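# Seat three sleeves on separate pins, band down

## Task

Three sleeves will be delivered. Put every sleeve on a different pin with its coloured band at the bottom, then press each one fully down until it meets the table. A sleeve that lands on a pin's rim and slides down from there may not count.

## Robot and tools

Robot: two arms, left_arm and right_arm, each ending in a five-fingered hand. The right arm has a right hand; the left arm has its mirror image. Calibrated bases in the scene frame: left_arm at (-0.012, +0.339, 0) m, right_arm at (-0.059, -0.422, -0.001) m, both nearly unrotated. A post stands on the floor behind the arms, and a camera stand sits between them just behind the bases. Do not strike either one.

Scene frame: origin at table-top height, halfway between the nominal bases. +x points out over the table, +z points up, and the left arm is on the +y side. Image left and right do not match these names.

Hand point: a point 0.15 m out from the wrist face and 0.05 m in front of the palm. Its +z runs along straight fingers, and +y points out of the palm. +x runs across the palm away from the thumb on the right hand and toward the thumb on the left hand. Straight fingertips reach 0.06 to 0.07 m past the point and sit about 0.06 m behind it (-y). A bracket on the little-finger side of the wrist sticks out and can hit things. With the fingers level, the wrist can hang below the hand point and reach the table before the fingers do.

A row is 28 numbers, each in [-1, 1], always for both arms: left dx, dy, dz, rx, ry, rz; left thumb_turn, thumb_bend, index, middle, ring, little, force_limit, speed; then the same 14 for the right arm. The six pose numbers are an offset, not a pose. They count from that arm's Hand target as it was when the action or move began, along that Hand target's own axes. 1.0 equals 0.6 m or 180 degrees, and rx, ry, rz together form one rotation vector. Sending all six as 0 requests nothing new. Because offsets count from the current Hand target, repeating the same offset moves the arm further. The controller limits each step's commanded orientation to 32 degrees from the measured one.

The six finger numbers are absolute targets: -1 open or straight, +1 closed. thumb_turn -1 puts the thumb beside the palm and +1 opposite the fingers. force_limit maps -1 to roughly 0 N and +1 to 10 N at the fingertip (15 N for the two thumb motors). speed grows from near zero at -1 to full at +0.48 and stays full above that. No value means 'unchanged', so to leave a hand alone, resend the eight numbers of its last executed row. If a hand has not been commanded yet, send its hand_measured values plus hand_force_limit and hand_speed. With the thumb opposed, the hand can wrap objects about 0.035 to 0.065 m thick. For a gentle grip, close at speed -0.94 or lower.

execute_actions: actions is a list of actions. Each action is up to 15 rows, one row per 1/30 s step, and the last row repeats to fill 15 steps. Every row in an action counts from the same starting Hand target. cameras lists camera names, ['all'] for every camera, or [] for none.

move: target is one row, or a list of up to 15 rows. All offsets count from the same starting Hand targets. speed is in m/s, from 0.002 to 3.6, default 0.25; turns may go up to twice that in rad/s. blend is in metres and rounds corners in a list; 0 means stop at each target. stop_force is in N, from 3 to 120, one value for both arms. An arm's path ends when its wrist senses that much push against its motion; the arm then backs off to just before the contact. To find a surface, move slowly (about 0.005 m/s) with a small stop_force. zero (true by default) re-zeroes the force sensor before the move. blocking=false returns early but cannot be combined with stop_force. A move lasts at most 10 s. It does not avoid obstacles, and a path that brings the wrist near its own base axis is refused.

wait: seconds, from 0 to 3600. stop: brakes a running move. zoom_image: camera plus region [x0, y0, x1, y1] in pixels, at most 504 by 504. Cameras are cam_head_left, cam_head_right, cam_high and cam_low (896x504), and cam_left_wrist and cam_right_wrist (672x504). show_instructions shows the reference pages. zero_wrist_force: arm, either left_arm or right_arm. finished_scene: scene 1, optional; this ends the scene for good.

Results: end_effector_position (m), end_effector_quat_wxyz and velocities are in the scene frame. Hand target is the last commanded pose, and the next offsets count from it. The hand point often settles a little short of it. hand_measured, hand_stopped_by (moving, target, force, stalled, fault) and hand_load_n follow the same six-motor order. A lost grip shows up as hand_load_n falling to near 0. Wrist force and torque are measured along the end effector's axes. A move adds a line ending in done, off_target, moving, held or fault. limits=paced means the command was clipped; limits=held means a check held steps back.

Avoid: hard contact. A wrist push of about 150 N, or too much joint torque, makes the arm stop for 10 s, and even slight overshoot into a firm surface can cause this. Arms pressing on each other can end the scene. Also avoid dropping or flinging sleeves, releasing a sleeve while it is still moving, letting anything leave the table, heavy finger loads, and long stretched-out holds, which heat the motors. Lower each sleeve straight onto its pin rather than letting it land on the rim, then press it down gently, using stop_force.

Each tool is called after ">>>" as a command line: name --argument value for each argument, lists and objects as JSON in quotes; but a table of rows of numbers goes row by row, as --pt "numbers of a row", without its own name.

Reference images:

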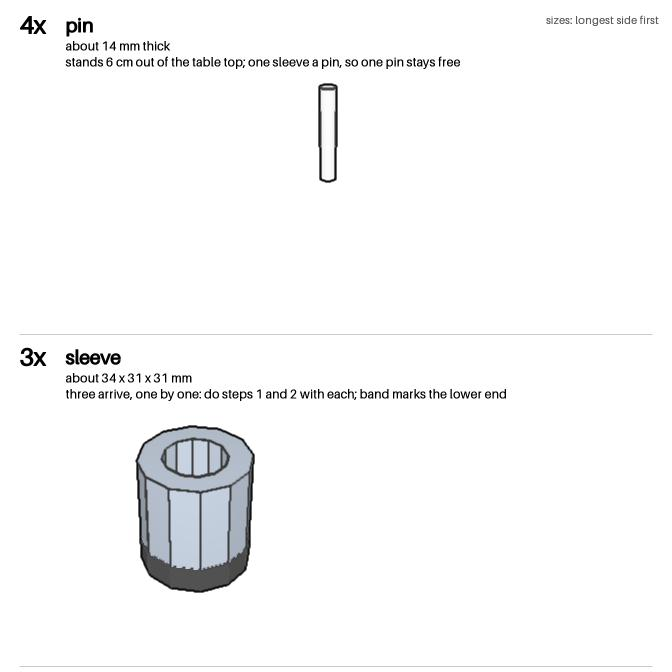

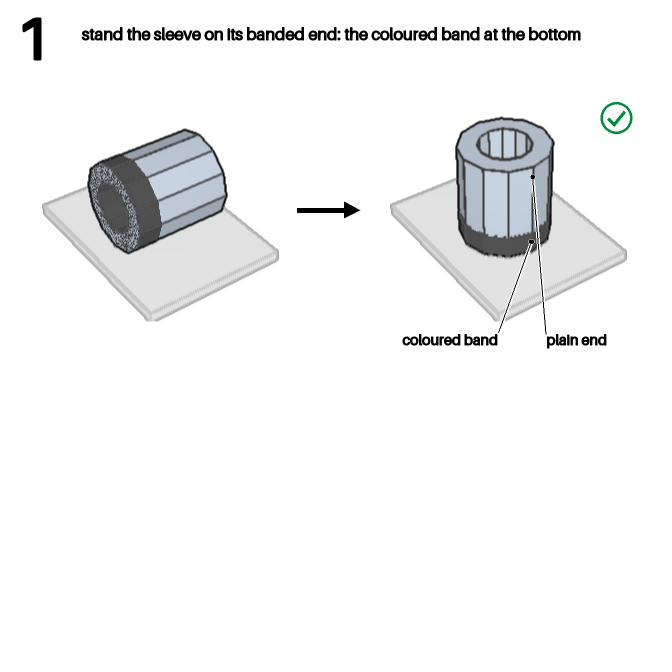

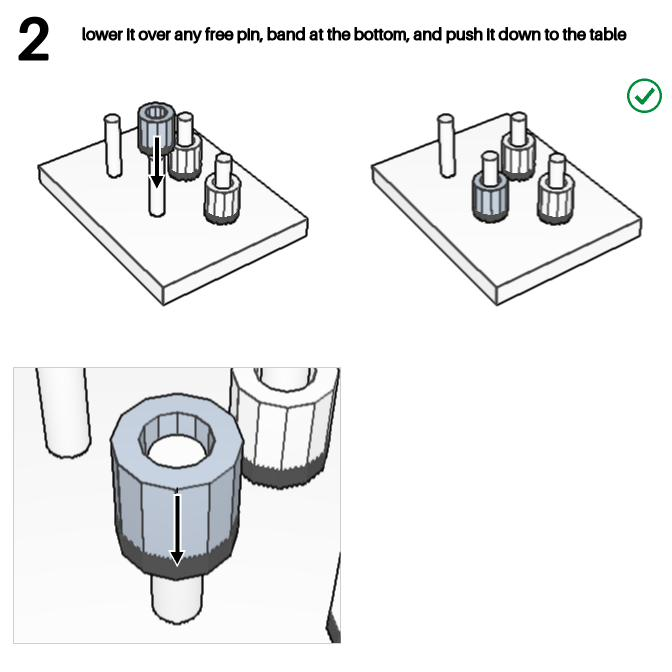

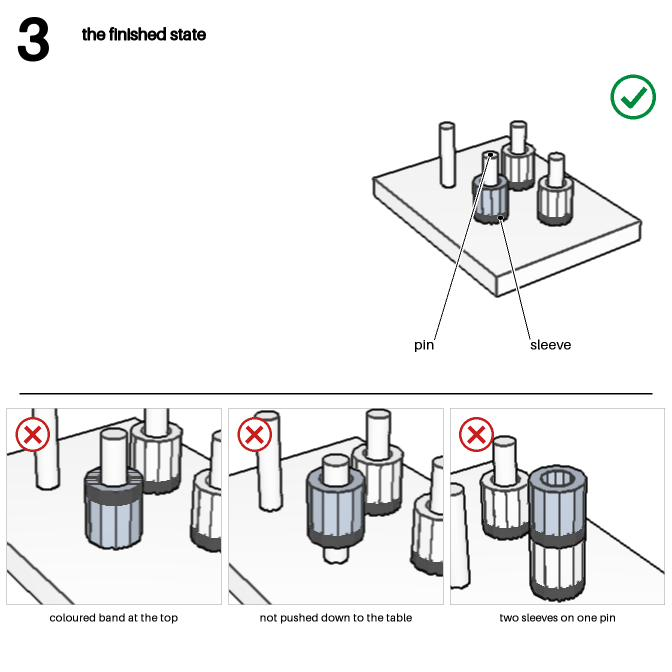

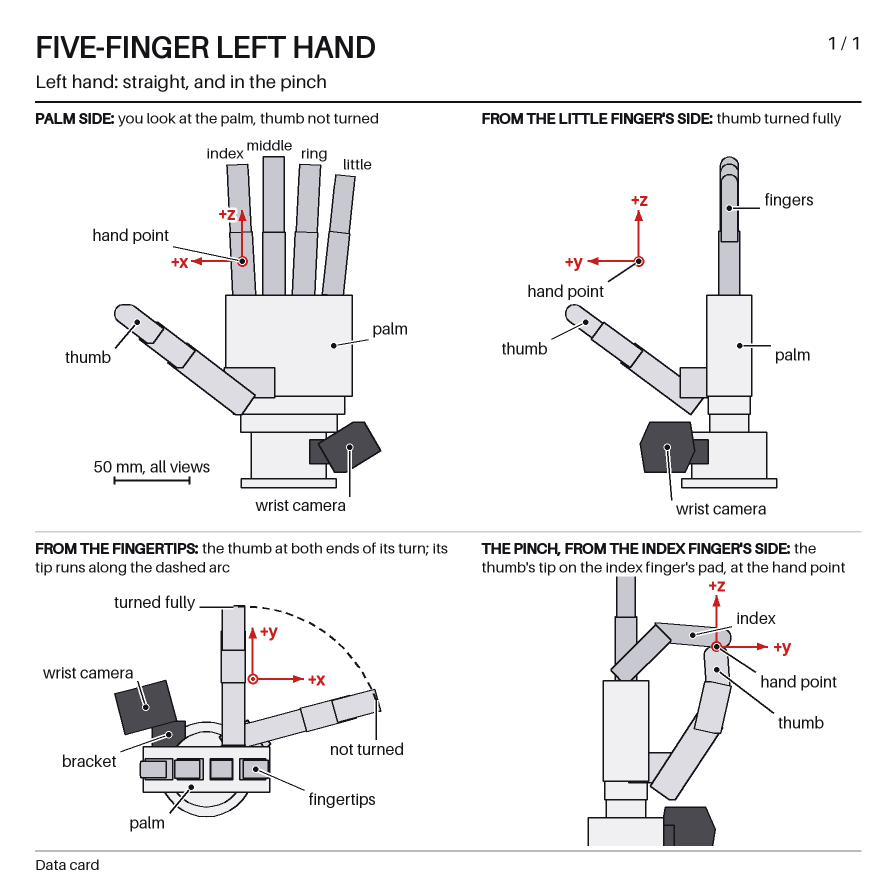

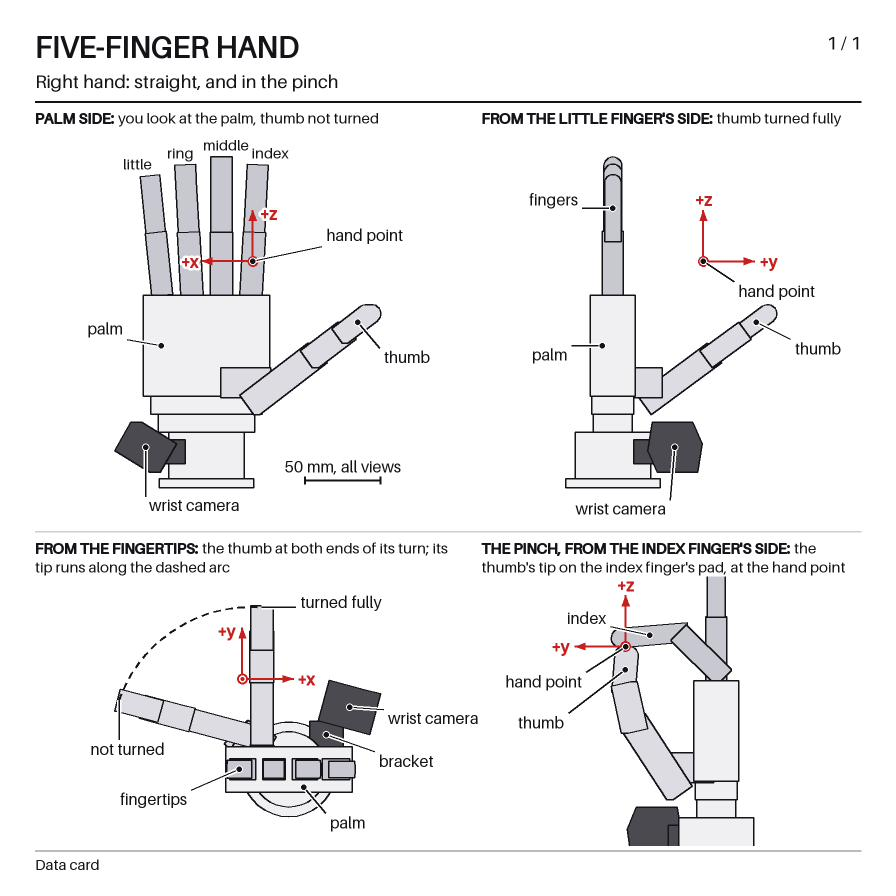

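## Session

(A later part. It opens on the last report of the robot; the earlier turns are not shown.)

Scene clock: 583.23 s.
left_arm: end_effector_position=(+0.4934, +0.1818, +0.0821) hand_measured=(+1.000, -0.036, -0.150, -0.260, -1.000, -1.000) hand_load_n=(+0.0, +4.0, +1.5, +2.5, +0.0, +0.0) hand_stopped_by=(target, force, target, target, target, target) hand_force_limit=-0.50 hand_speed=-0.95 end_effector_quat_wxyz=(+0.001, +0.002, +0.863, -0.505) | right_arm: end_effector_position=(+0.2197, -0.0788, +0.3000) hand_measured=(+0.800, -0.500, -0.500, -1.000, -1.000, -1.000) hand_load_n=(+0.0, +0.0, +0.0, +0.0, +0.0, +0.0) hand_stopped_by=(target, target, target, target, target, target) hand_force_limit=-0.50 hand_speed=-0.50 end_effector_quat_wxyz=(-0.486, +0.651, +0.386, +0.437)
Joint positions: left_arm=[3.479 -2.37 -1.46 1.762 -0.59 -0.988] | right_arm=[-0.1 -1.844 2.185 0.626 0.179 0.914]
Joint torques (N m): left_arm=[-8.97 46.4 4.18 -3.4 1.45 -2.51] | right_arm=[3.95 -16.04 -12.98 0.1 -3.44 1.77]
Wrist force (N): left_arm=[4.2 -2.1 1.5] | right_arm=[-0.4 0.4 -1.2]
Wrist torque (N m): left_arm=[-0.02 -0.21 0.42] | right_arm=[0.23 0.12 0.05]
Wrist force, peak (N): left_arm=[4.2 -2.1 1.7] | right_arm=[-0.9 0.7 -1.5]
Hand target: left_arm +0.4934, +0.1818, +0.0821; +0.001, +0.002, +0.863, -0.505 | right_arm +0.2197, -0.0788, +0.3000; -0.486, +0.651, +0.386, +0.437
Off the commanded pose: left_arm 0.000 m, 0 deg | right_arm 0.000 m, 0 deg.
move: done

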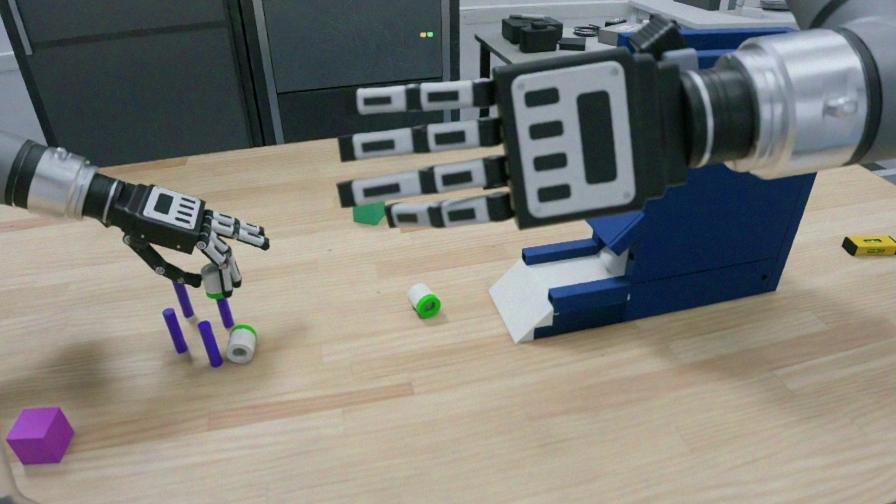

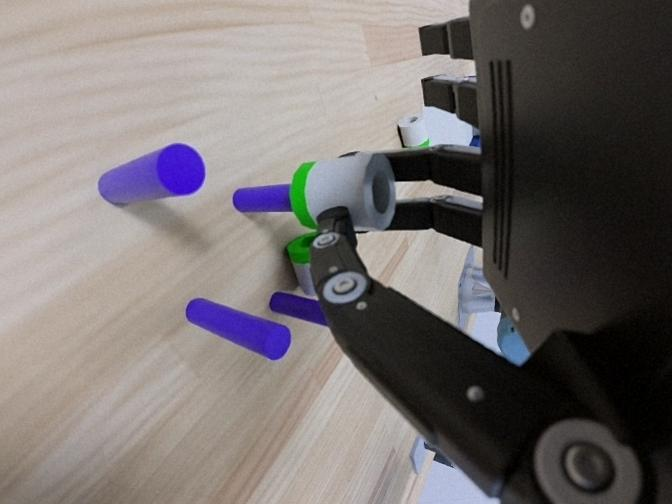

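>>> move --target '[0,0.0727,0.0408,0,0,0,1,0.3,-0.15,-0.26,-1,-1,-0.5,-0.95,0,0,0,0,0,0,0.8,-0.5,-0.5,-1,-1,-1,-0.5,-0.5]' --speed 0.02 --stop_force 5 --cameras '["cam_low","cam_left_wrist","cam_high"]'

>>> zoom_image --camera "cam_low" --region '[150, 230, 290, 380]'

Scene clock: 589.17 s.
left_arm: end_effector_position=(+0.4936, +0.1818, +0.0321) hand_measured=(+1.000, -0.036, -0.150, -0.260, -1.000, -1.000) hand_load_n=(+0.0, +4.0, +1.5, +2.5, +0.0, +0.0) hand_stopped_by=(target, force, target, target, target, target) hand_force_limit=-0.50 hand_speed=-0.95 end_effector_quat_wxyz=(+0.001, +0.002, +0.863, -0.505) | right_arm: end_effector_position=(+0.2197, -0.0788, +0.3000) hand_measured=(+0.800, -0.500, -0.500, -1.000, -1.000, -1.000) hand_load_n=(+0.0, +0.0, +0.0, +0.0, +0.0, +0.0) hand_stopped_by=(target, target, target, target, target, target) hand_force_limit=-0.50 hand_speed=-0.50 end_effector_quat_wxyz=(-0.486, +0.651, +0.386, +0.437)
Joint positions: left_arm=[3.479 -2.45 -1.466 1.848 -0.59 -0.988] | right_arm=[-0.1 -1.844 2.185 0.626 0.179 0.914]
Joint torques (N m): left_arm=[-8.81 59.39 23.64 -5.47 2.82 -1.89] | right_arm=[4.12 -15.99 -13.01 0.08 -3.42 1.77]
Wrist force (N): left_arm=[4.2 -2.2 1.3] | right_arm=[-0.7 0.2 -1.3]
Wrist torque (N m): left_arm=[-0.02 -0.21 0.44] | right_arm=[0.21 0.19 0.03]
Wrist force, peak (N): left_arm=[4.5 -2.0 1.3] | right_arm=[-0.6 0.7 -1.6]
Hand target: left_arm +0.4936, +0.1818, +0.0321; +0.001, +0.002, +0.863, -0.505 | right_arm +0.2197, -0.0788, +0.3000; -0.486, +0.651, +0.386, +0.437
Off the commanded pose: left_arm 0.000 m, 0 deg | right_arm 0.000 m, 0 deg.
move: done
Images, in order (width x height): cam_high 896x504, cam_low 896x504, cam_left_wrist 672x504.

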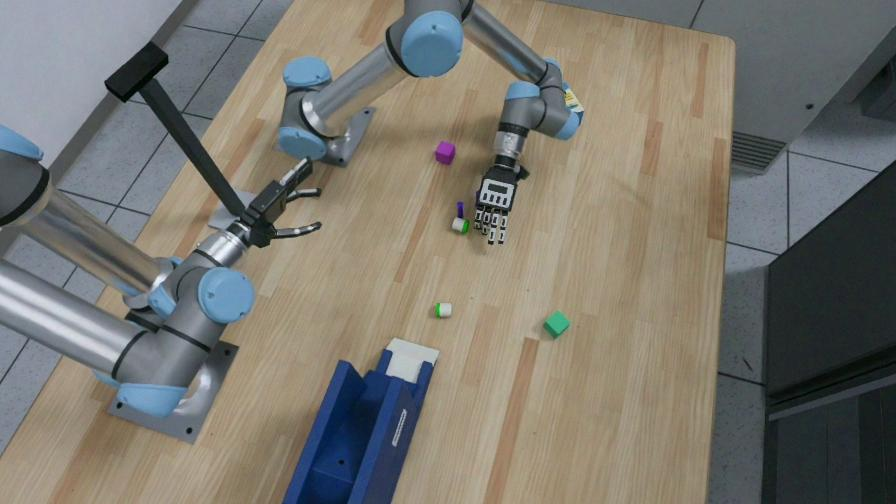

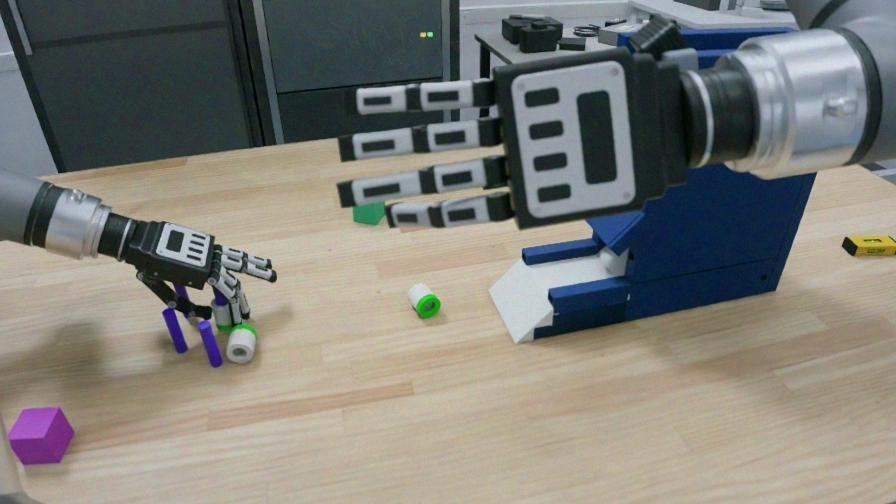

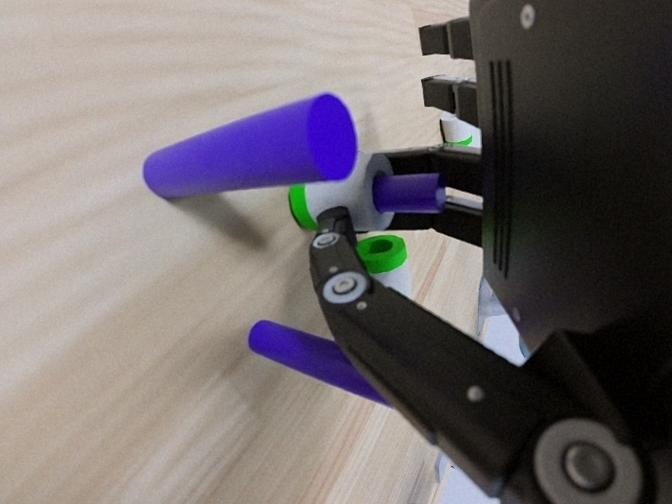

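Scaled by 3.360 from the camera's image (finer frame: 1280x720).

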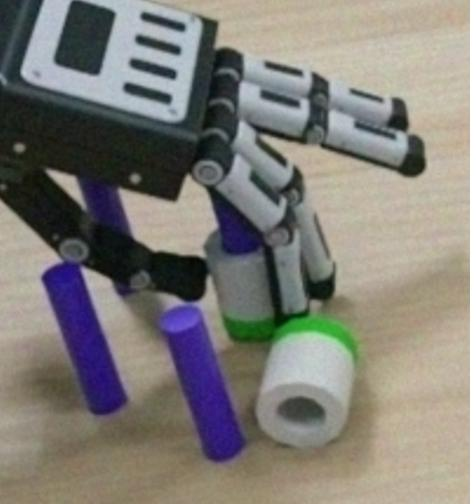

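Excellent. Final slow press to the table.

>>> move --target '[0,0.0073,0.0041,0,0,0,1,0.3,-0.15,-0.26,-1,-1,-0.5,-0.95,0,0,0,0,0,0,0.8,-0.5,-0.5,-1,-1,-1,-0.5,-0.5]' --speed 0.005 --stop_force 5

Scene clock: 592.13 s.
left_arm: end_effector_position=(+0.4936, +0.1818, +0.0297) hand_measured=(+1.000, -0.036, -0.150, -0.260, -1.000, -1.000) hand_load_n=(+0.0, +4.0, +1.5, +2.0, +0.0, +0.0) hand_stopped_by=(target, force, target, target, target, target) hand_force_limit=-0.50 hand_speed=-0.95 end_effector_quat_wxyz=(+0.001, +0.002, +0.863, -0.505) | right_arm: end_effector_position=(+0.2197, -0.0788, +0.3000) hand_measured=(+0.800, -0.500, -0.500, -1.000, -1.000, -1.000) hand_load_n=(+0.5, +0.0, +0.0, +0.0, +0.0, +0.0) hand_stopped_by=(target, target, target, target, target, target) hand_force_limit=-0.50 hand_speed=-0.50 end_effector_quat_wxyz=(-0.486, +0.651, +0.386, +0.437)
Joint positions: left_arm=[3.479 -2.454 -1.466 1.852 -0.59 -0.988] | right_arm=[-0.1 -1.844 2.185 0.626 0.179 0.914]
Joint torques (N m): left_arm=[-7.8 58.57 19.87 -5.45 1.41 -1.67] | right_arm=[4.43 -16.22 -13.09 0.15 -3.45 1.72]
Wrist force (N): left_arm=[4.4 -2.6 1.2] | right_arm=[-0.4 0.5 -1.3]
Wrist torque (N m): left_arm=[0.01 -0.21 0.45] | right_arm=[0.25 0.12 0.06]
Wrist force, peak (N): left_arm=[4.8 -6.4 -1.8] | right_arm=[-1.0 0.5 -1.4]
Hand target: left_arm +0.4936, +0.1818, +0.0297; +0.001, +0.002, +0.863, -0.505 (not the last commanded pose) | right_arm +0.2197, -0.0788, +0.3000; -0.486, +0.651, +0.386, +0.437
Off the commanded pose: left_arm 0.003 m, 0 deg | right_arm 0.000 m, 0 deg.
move: contact (left_arm)

>>> move --target '[0,0,0,0,0,0,1,-0.3,-0.42,-0.42,-1,-1,-0.5,-0.85,0,0,0,0,0,0,0.8,-0.5,-0.5,-1,-1,-1,-0.5,-0.5]' --cameras '["cam_left_wrist"]'

>>> move --target '[0,-0.1235,-0.0693,0,0,0,1,-0.3,-0.42,-0.42,-1,-1,-0.5,-0.85,0,0,0,0,0,0,0.8,-0.5,-0.5,-1,-1,-1,-0.5,-0.5]' --speed 0.06 --cameras '["cam_low","cam_left_wrist","cam_high","cam_head_left"]'

>>> zoom_image --camera "cam_low" --region '[150, 230, 290, 380]'

Scene clock: 596.97 s.
left_arm: end_effector_position=(+0.4936, +0.1818, +0.0297) hand_measured=(+1.000, -0.300, -0.420, -0.420, -1.000, -1.000) hand_load_n=(+0.0, +0.0, +0.0, +0.0, +0.0, +0.0) hand_stopped_by=(target, target, target, target, target, target) hand_force_limit=-0.50 hand_speed=-0.85 end_effector_quat_wxyz=(+0.001, +0.002, +0.863, -0.505) | right_arm: end_effector_position=(+0.2197, -0.0788, +0.3000) hand_measured=(+0.800, -0.500, -0.500, -1.000, -1.000, -1.000) hand_load_n=(+0.0, +0.0, +0.0, +0.0, +0.0, +0.0) hand_stopped_by=(target, target, target, target, target, target) hand_force_limit=-0.50 hand_speed=-0.50 end_effector_quat_wxyz=(-0.486, +0.651, +0.386, +0.437)
Joint positions: left_arm=[3.479 -2.454 -1.466 1.852 -0.59 -0.988] | right_arm=[-0.1 -1.844 2.185 0.626 0.179 0.914]
Joint torques (N m): left_arm=[-4.75 57.39 3.08 -5.43 -0.28 -1.06] | right_arm=[3.76 -15.91 -13.61 0.11 -3.42 1.8]
Wrist force (N): left_arm=[4.2 -2.0 1.3] | right_arm=[-0.7 0.4 -1.0]
Wrist torque (N m): left_arm=[0.03 -0.20 0.43] | right_arm=[0.22 0.16 0.03]
Wrist force, peak (N): left_arm=[4.5 -3.2 0.9] | right_arm=[-0.6 0.7 -1.5]
Hand target: left_arm +0.4936, +0.1818, +0.0297; +0.001, +0.002, +0.863, -0.505 | right_arm +0.2197, -0.0788, +0.3000; -0.486, +0.651, +0.386, +0.437
Off the commanded pose: left_arm 0.000 m, 0 deg | right_arm 0.000 m, 0 deg.
move: done

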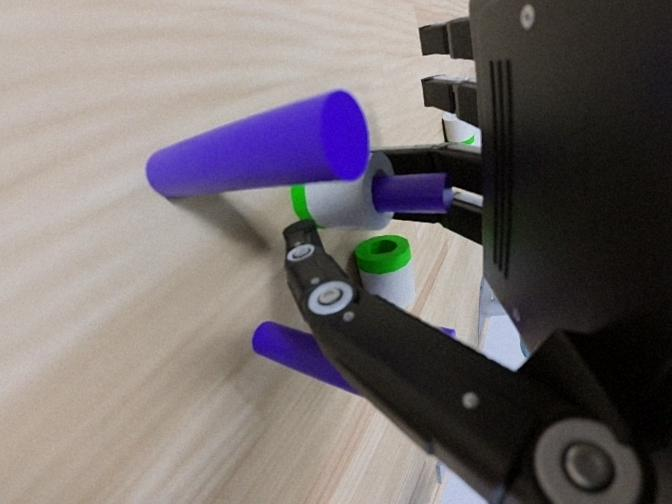

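Scene clock: 598.70 s.
left_arm: end_effector_position=(+0.4933, +0.1819, +0.1148) hand_measured=(+1.000, -0.300, -0.420, -0.420, -1.000, -1.000) hand_load_n=(+0.0, +0.0, +0.0, +0.0, +0.0, +0.0) hand_stopped_by=(target, target, target, target, target, target) hand_force_limit=-0.50 hand_speed=-0.85 end_effector_quat_wxyz=(+0.001, +0.002, +0.863, -0.505) end_effector_velocity=(+0.001, +0.000, -0.002) end_effector_angular_velocity=(+0.001, -0.003, +0.001) | right_arm: end_effector_position=(+0.2197, -0.0788, +0.3000) hand_measured=(+0.800, -0.500, -0.500, -1.000, -1.000, -1.000) hand_load_n=(+0.5, +0.0, +0.0, +0.0, +0.0, +0.0) hand_stopped_by=(target, target, target, target, target, target) hand_force_limit=-0.50 hand_speed=-0.50 end_effector_quat_wxyz=(-0.486, +0.651, +0.386, +0.437)
Joint positions: left_arm=[3.479 -2.323 -1.448 1.703 -0.59 -0.988] | right_arm=[-0.1 -1.844 2.185 0.626 0.179 0.914]
Joint velocities: left_arm=[0 -0.002 0 0.005 0 0] | right_arm=[within noise]
Joint torques (N m): left_arm=[8.22 31.39 6.49 0.25 -0.29 1.87] | right_arm=[4.04 -16.43 -13.67 0.11 -3.45 1.67]
Wrist force (N): left_arm=[4.4 -2.1 1.6] | right_arm=[-0.5 0.7 -1.3]
Wrist torque (N m): left_arm=[0.01 -0.24 0.42] | right_arm=[0.28 0.14 0.06]
Wrist force, peak (N): left_arm=[4.2 -2.9 1.0] | right_arm=[-0.9 0.5 -1.4]
Hand target: left_arm +0.4933, +0.1818, +0.1146; +0.001, +0.002, +0.863, -0.505 | right_arm +0.2197, -0.0788, +0.3000; -0.486, +0.651, +0.386, +0.437
Off the commanded pose: left_arm 0.000 m, 0 deg | right_arm 0.000 m, 0 deg.
move: done
Images, in order (width x height): cam_head_left 896x504, cam_high 896x504, cam_low 896x504, cam_left_wrist 672x504.

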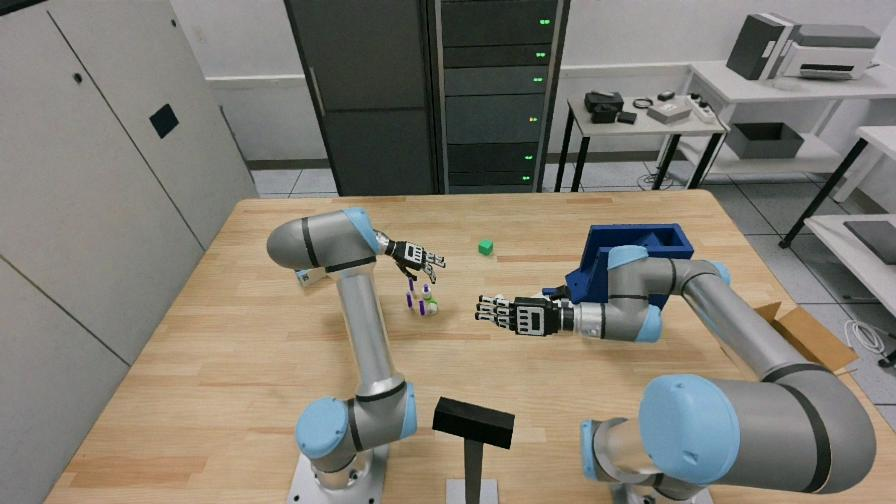

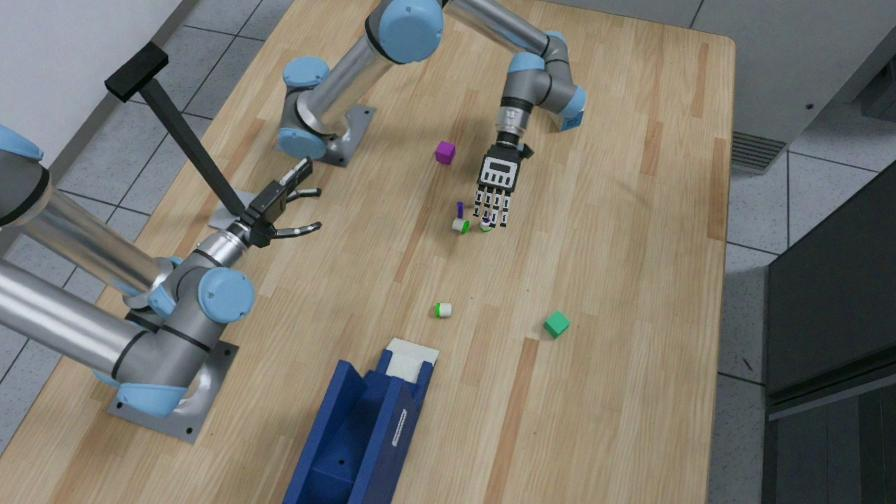

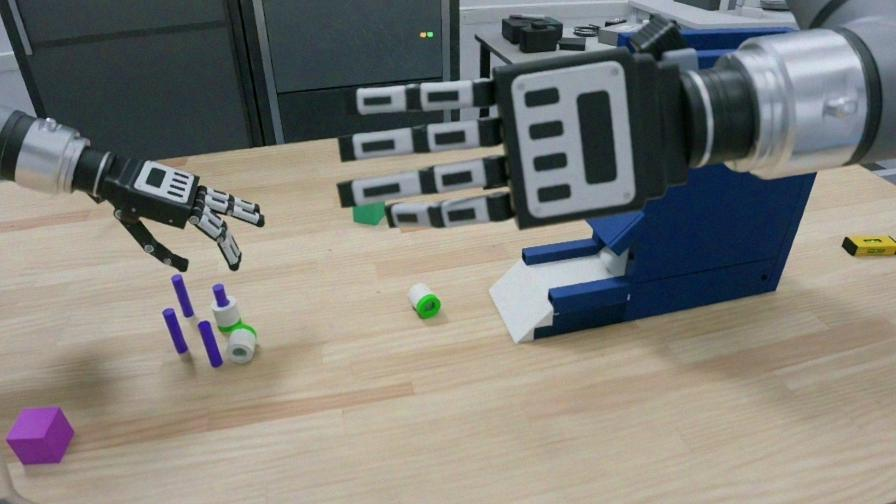

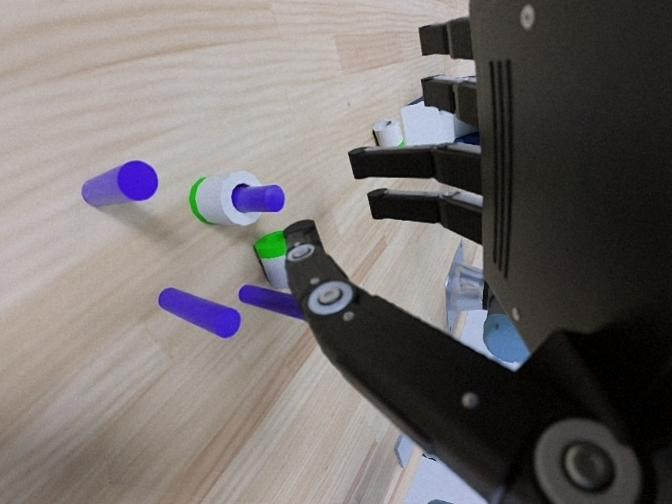

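Scaled by 3.360 from the camera's image (finer frame: 1280x720).

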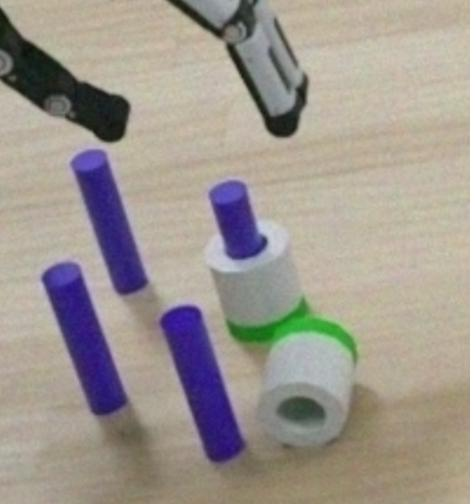

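>>> move --target '[0.0488,0.0098,-0.0358,0,0,0,-1,-1,-0.26,-1,-1,-1,-0.5,0,0,0,0,0,0,0,0.8,-0.5,-0.5,-1,-1,-1,-0.5,-0.5]' --speed 0.06 --cameras '["cam_low","cam_left_wrist","cam_high","cam_head_left"]'

>>> zoom_image --camera "cam_low" --region '[150, 230, 290, 380]'

>>> zoom_image --camera "cam_high" --region '[430, 170, 530, 250]'

Scene clock: 626.47 s.
left_arm: end_effector_position=(+0.4640, +0.2035, +0.1199) hand_measured=(-1.000, -1.000, -0.260, -1.000, -1.000, -1.000) hand_load_n=(+0.0, +0.0, +0.0, +0.0, +0.0, +0.0) hand_stopped_by=(target, target, target, target, target, target) hand_force_limit=-0.50 hand_speed=0.00 end_effector_quat_wxyz=(+0.001, +0.002, +0.863, -0.505) | right_arm: end_effector_position=(+0.2197, -0.0788, +0.3000) hand_measured=(+0.800, -0.500, -0.500, -1.000, -1.000, -1.000) hand_load_n=(+0.5, +0.0, +0.5, +0.0, +0.0, +0.0) hand_stopped_by=(target, target, target, target, target, target) hand_force_limit=-0.50 hand_speed=-0.50 end_effector_quat_wxyz=(-0.486, +0.651, +0.386, +0.437)
Joint positions: left_arm=[3.539 -2.265 -1.563 1.685 -0.621 -0.898] | right_arm=[-0.1 -1.844 2.185 0.626 0.179 0.914]
Joint torques (N m): left_arm=[-7.35 28.89 24.92 0.44 2.37 -1.02] | right_arm=[4.14 -16.06 -13.64 0.2 -3.35 1.75]
Wrist force (N): left_arm=[4.4 -2.0 1.4] | right_arm=[-0.6 0.2 -1.3]
Wrist torque (N m): left_arm=[0.07 -0.26 0.45] | right_arm=[0.22 0.16 0.03]
Wrist force, peak (N): left_arm=[4.9 -1.9 1.0] | right_arm=[-0.8 0.8 -1.5]
Hand target: left_arm +0.4640, +0.2035, +0.1199; +0.001, +0.002, +0.863, -0.505 | right_arm +0.2197, -0.0788, +0.3000; -0.486, +0.651, +0.386, +0.437
Off the commanded pose: left_arm 0.000 m, 0 deg | right_arm 0.000 m, 0 deg.
move: done
Images, in order (width x height): cam_head_left 896x504, cam_high 896x504, cam_low 896x504, cam_left_wrist 672x504.

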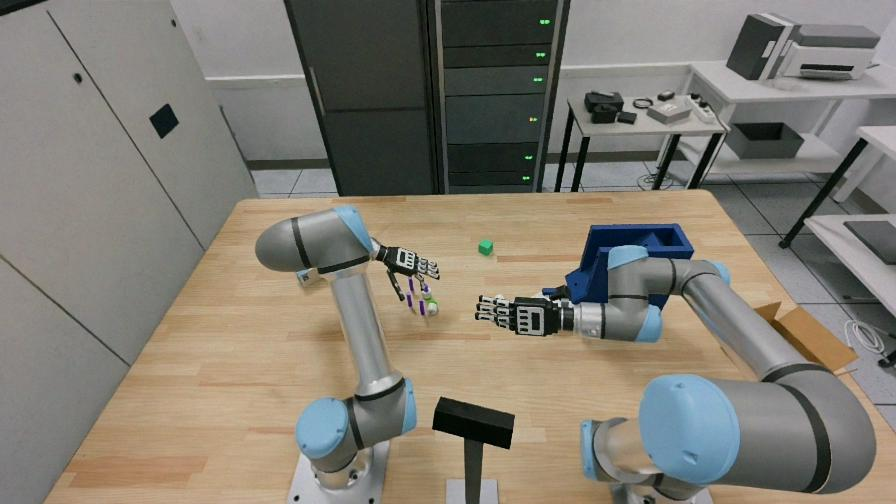

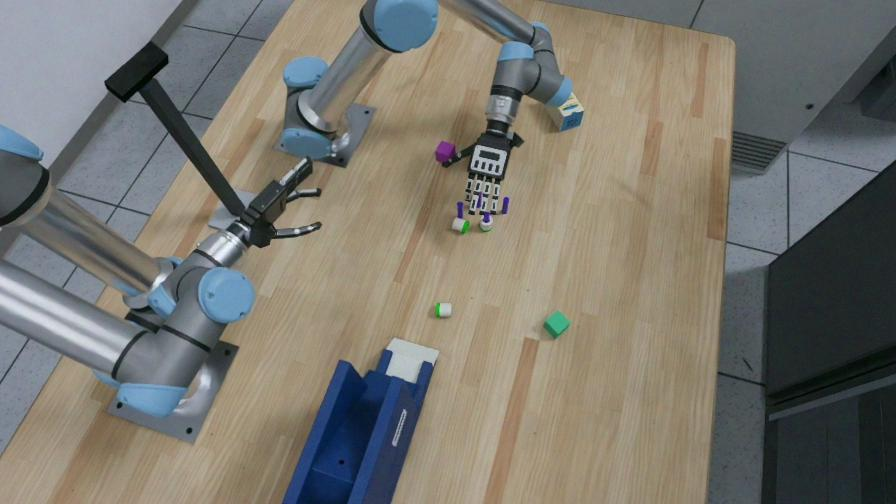

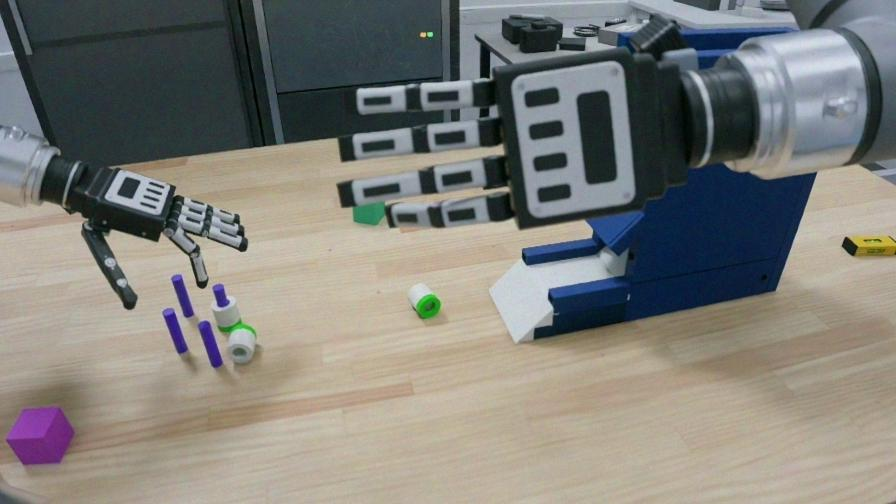

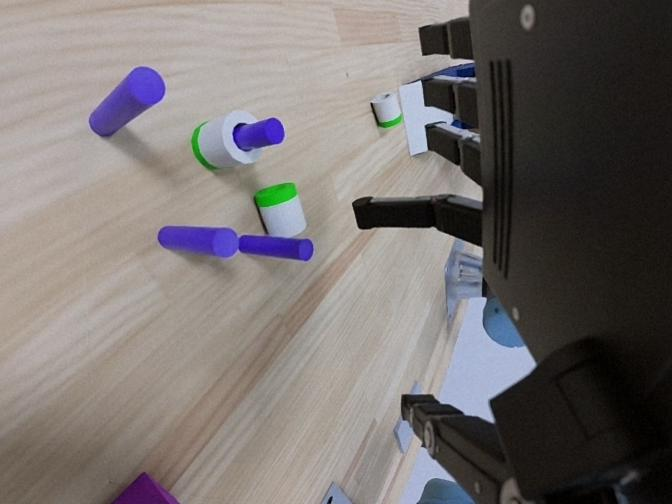

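Scaled by 3.360 from the camera's image (finer frame: 1280x720).

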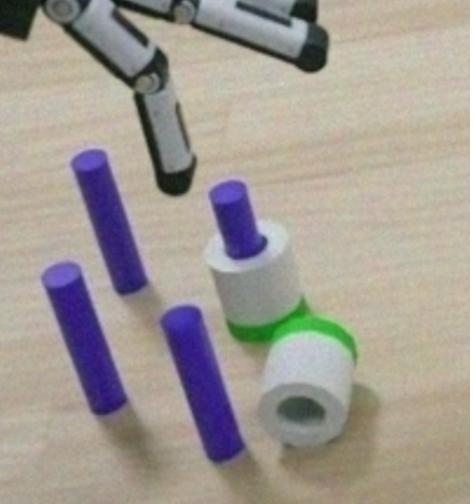

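Scaled by 5.040 from the camera's image (finer frame: 1280x720).

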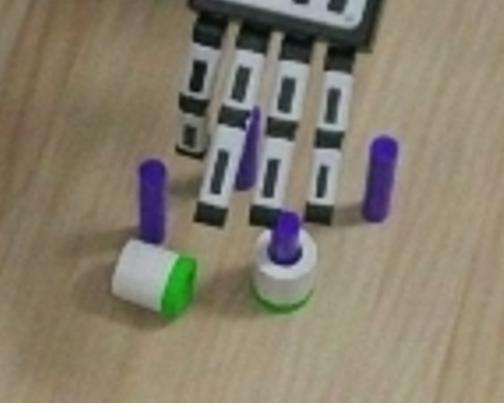

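>>> move --pt "0.0025 0.0082 -0.0145 0 0 0 -1 -1 -0.26 -1 -1 -1 -0.5 0 0 0 0 0 0 0 0.8 -0.5 -0.5 -1 -1 -1 -0.5 -0.5" --pt "0.0025 0.133 0.0555 0 0 0 -1 -1 -0.26 -1 -1 -1 -0.5 0 0 0 0 0 0 0 0.8 -0.5 -0.5 -1 -1 -1 -0.5 -0.5" --speed 0.05 --stop_force 5 --cameras '["cam_low","cam_left_wrist","cam_high","cam_head_left"]'

>>> zoom_image --camera "cam_low" --region '[150, 230, 290, 380]'

>>> zoom_image --camera "cam_high" --region '[430, 170, 530, 250]'

Scene clock: 636.73 s.
left_arm: end_effector_position=(+0.4627, +0.2135, +0.0344) hand_measured=(-1.000, -1.000, -0.260, -1.000, -1.000, -1.000) hand_load_n=(+0.0, +0.0, +0.0, +0.0, +0.0, +0.0) hand_stopped_by=(target, target, target, target, target, target) hand_force_limit=-0.50 hand_speed=0.00 end_effector_quat_wxyz=(+0.001, +0.002, +0.863, -0.505) | right_arm: end_effector_position=(+0.2197, -0.0788, +0.3000) hand_measured=(+0.800, -0.500, -0.500, -1.000, -1.000, -1.000) hand_load_n=(+0.0, +0.0, +0.0, +0.0, +0.0, +0.0) hand_stopped_by=(target, target, target, target, target, target) hand_force_limit=-0.50 hand_speed=-0.50 end_effector_quat_wxyz=(-0.486, +0.651, +0.386, +0.437)
Joint positions: left_arm=[3.559 -2.405 -1.586 1.826 -0.632 -0.869] | right_arm=[-0.1 -1.844 2.185 0.626 0.179 0.914]
Joint torques (N m): left_arm=[-5.28 53.91 -0.15 -5.01 -1.08 -1.43] | right_arm=[3.6 -16.16 -13.28 0.08 -3.52 1.77]
Wrist force (N): left_arm=[4.9 -5.6 0.2] | right_arm=[-0.5 0.6 -1.2]
Wrist torque (N m): left_arm=[0.13 -0.30 0.63] | right_arm=[0.26 0.14 0.05]
Wrist force, peak (N): left_arm=[6.0 -13.6 -4.8] | right_arm=[-0.5 0.7 -1.6]
Hand target: left_arm +0.4627, +0.2135, +0.0344; +0.001, +0.002, +0.863, -0.505 | right_arm +0.2197, -0.0788, +0.3000; -0.486, +0.651, +0.386, +0.437
Off the commanded pose: left_arm 0.000 m, 0 deg | right_arm 0.000 m, 0 deg.
move: contact (left_arm); path passed 1 of 2 targets
Images, in order (width x height): cam_head_left 896x504, cam_high 896x504, cam_low 896x504, cam_left_wrist 672x504.

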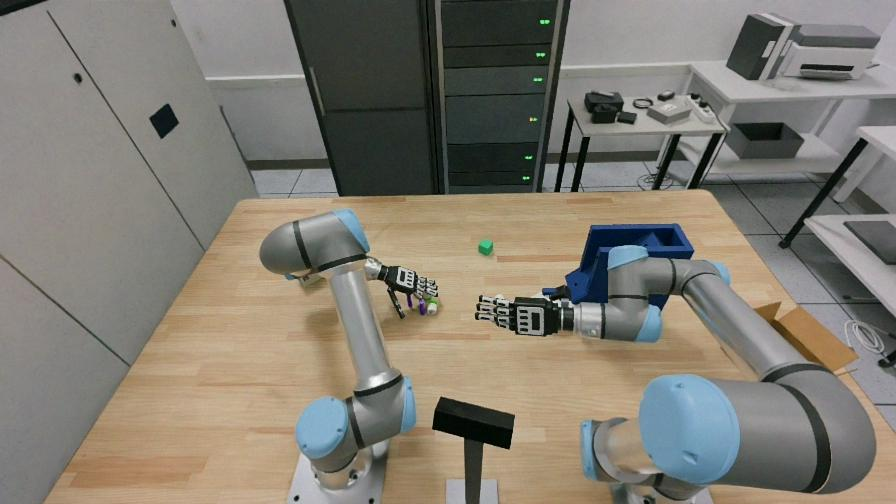

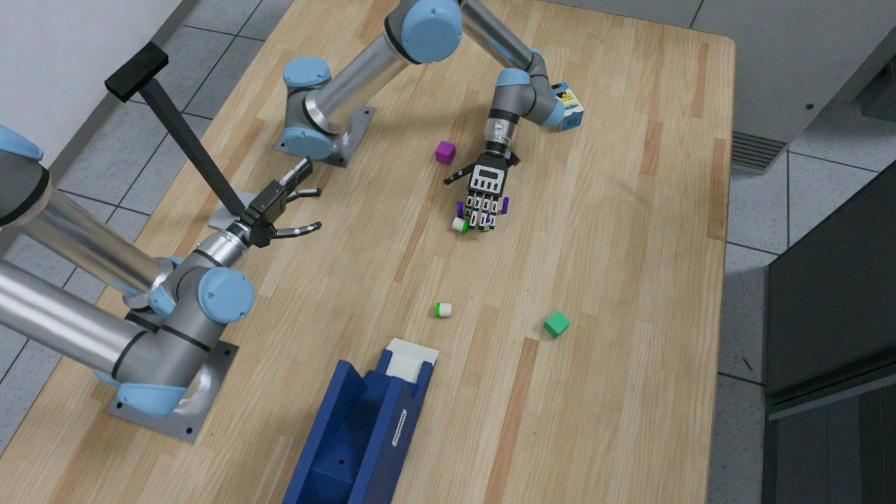

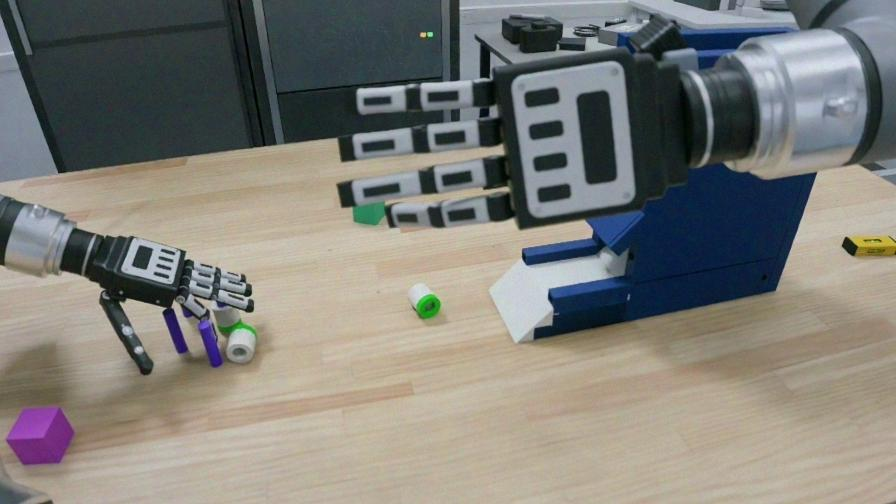

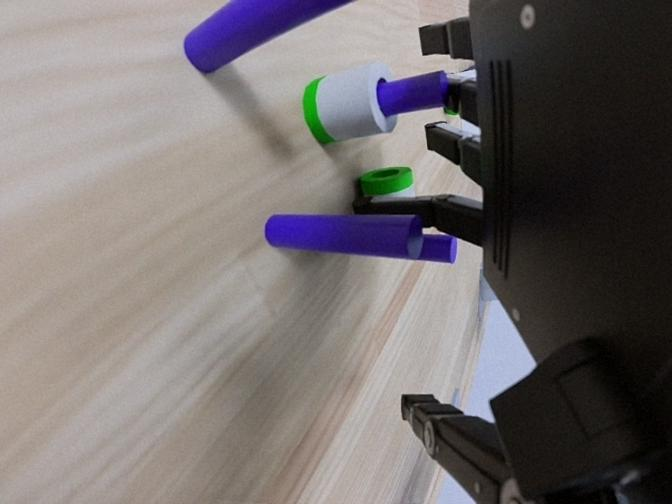

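Scaled by 3.360 from the camera's image (finer frame: 1280x720).

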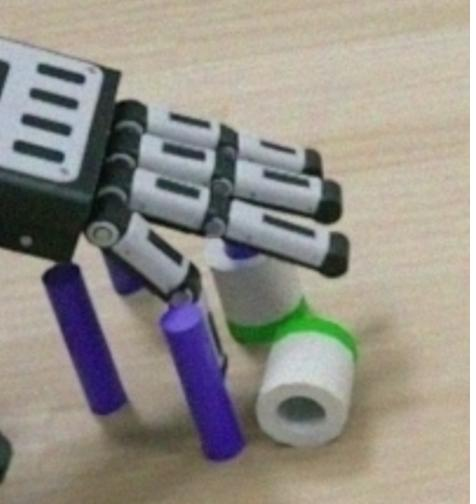

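Scaled by 5.040 from the camera's image (finer frame: 1280x720).

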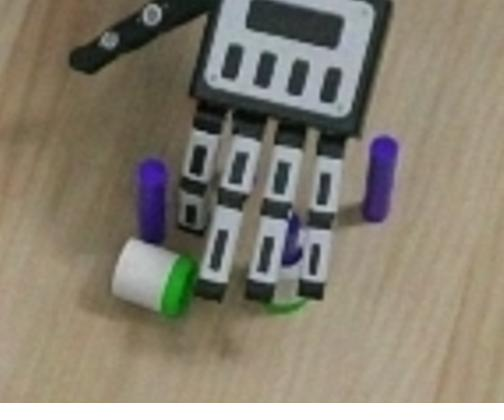

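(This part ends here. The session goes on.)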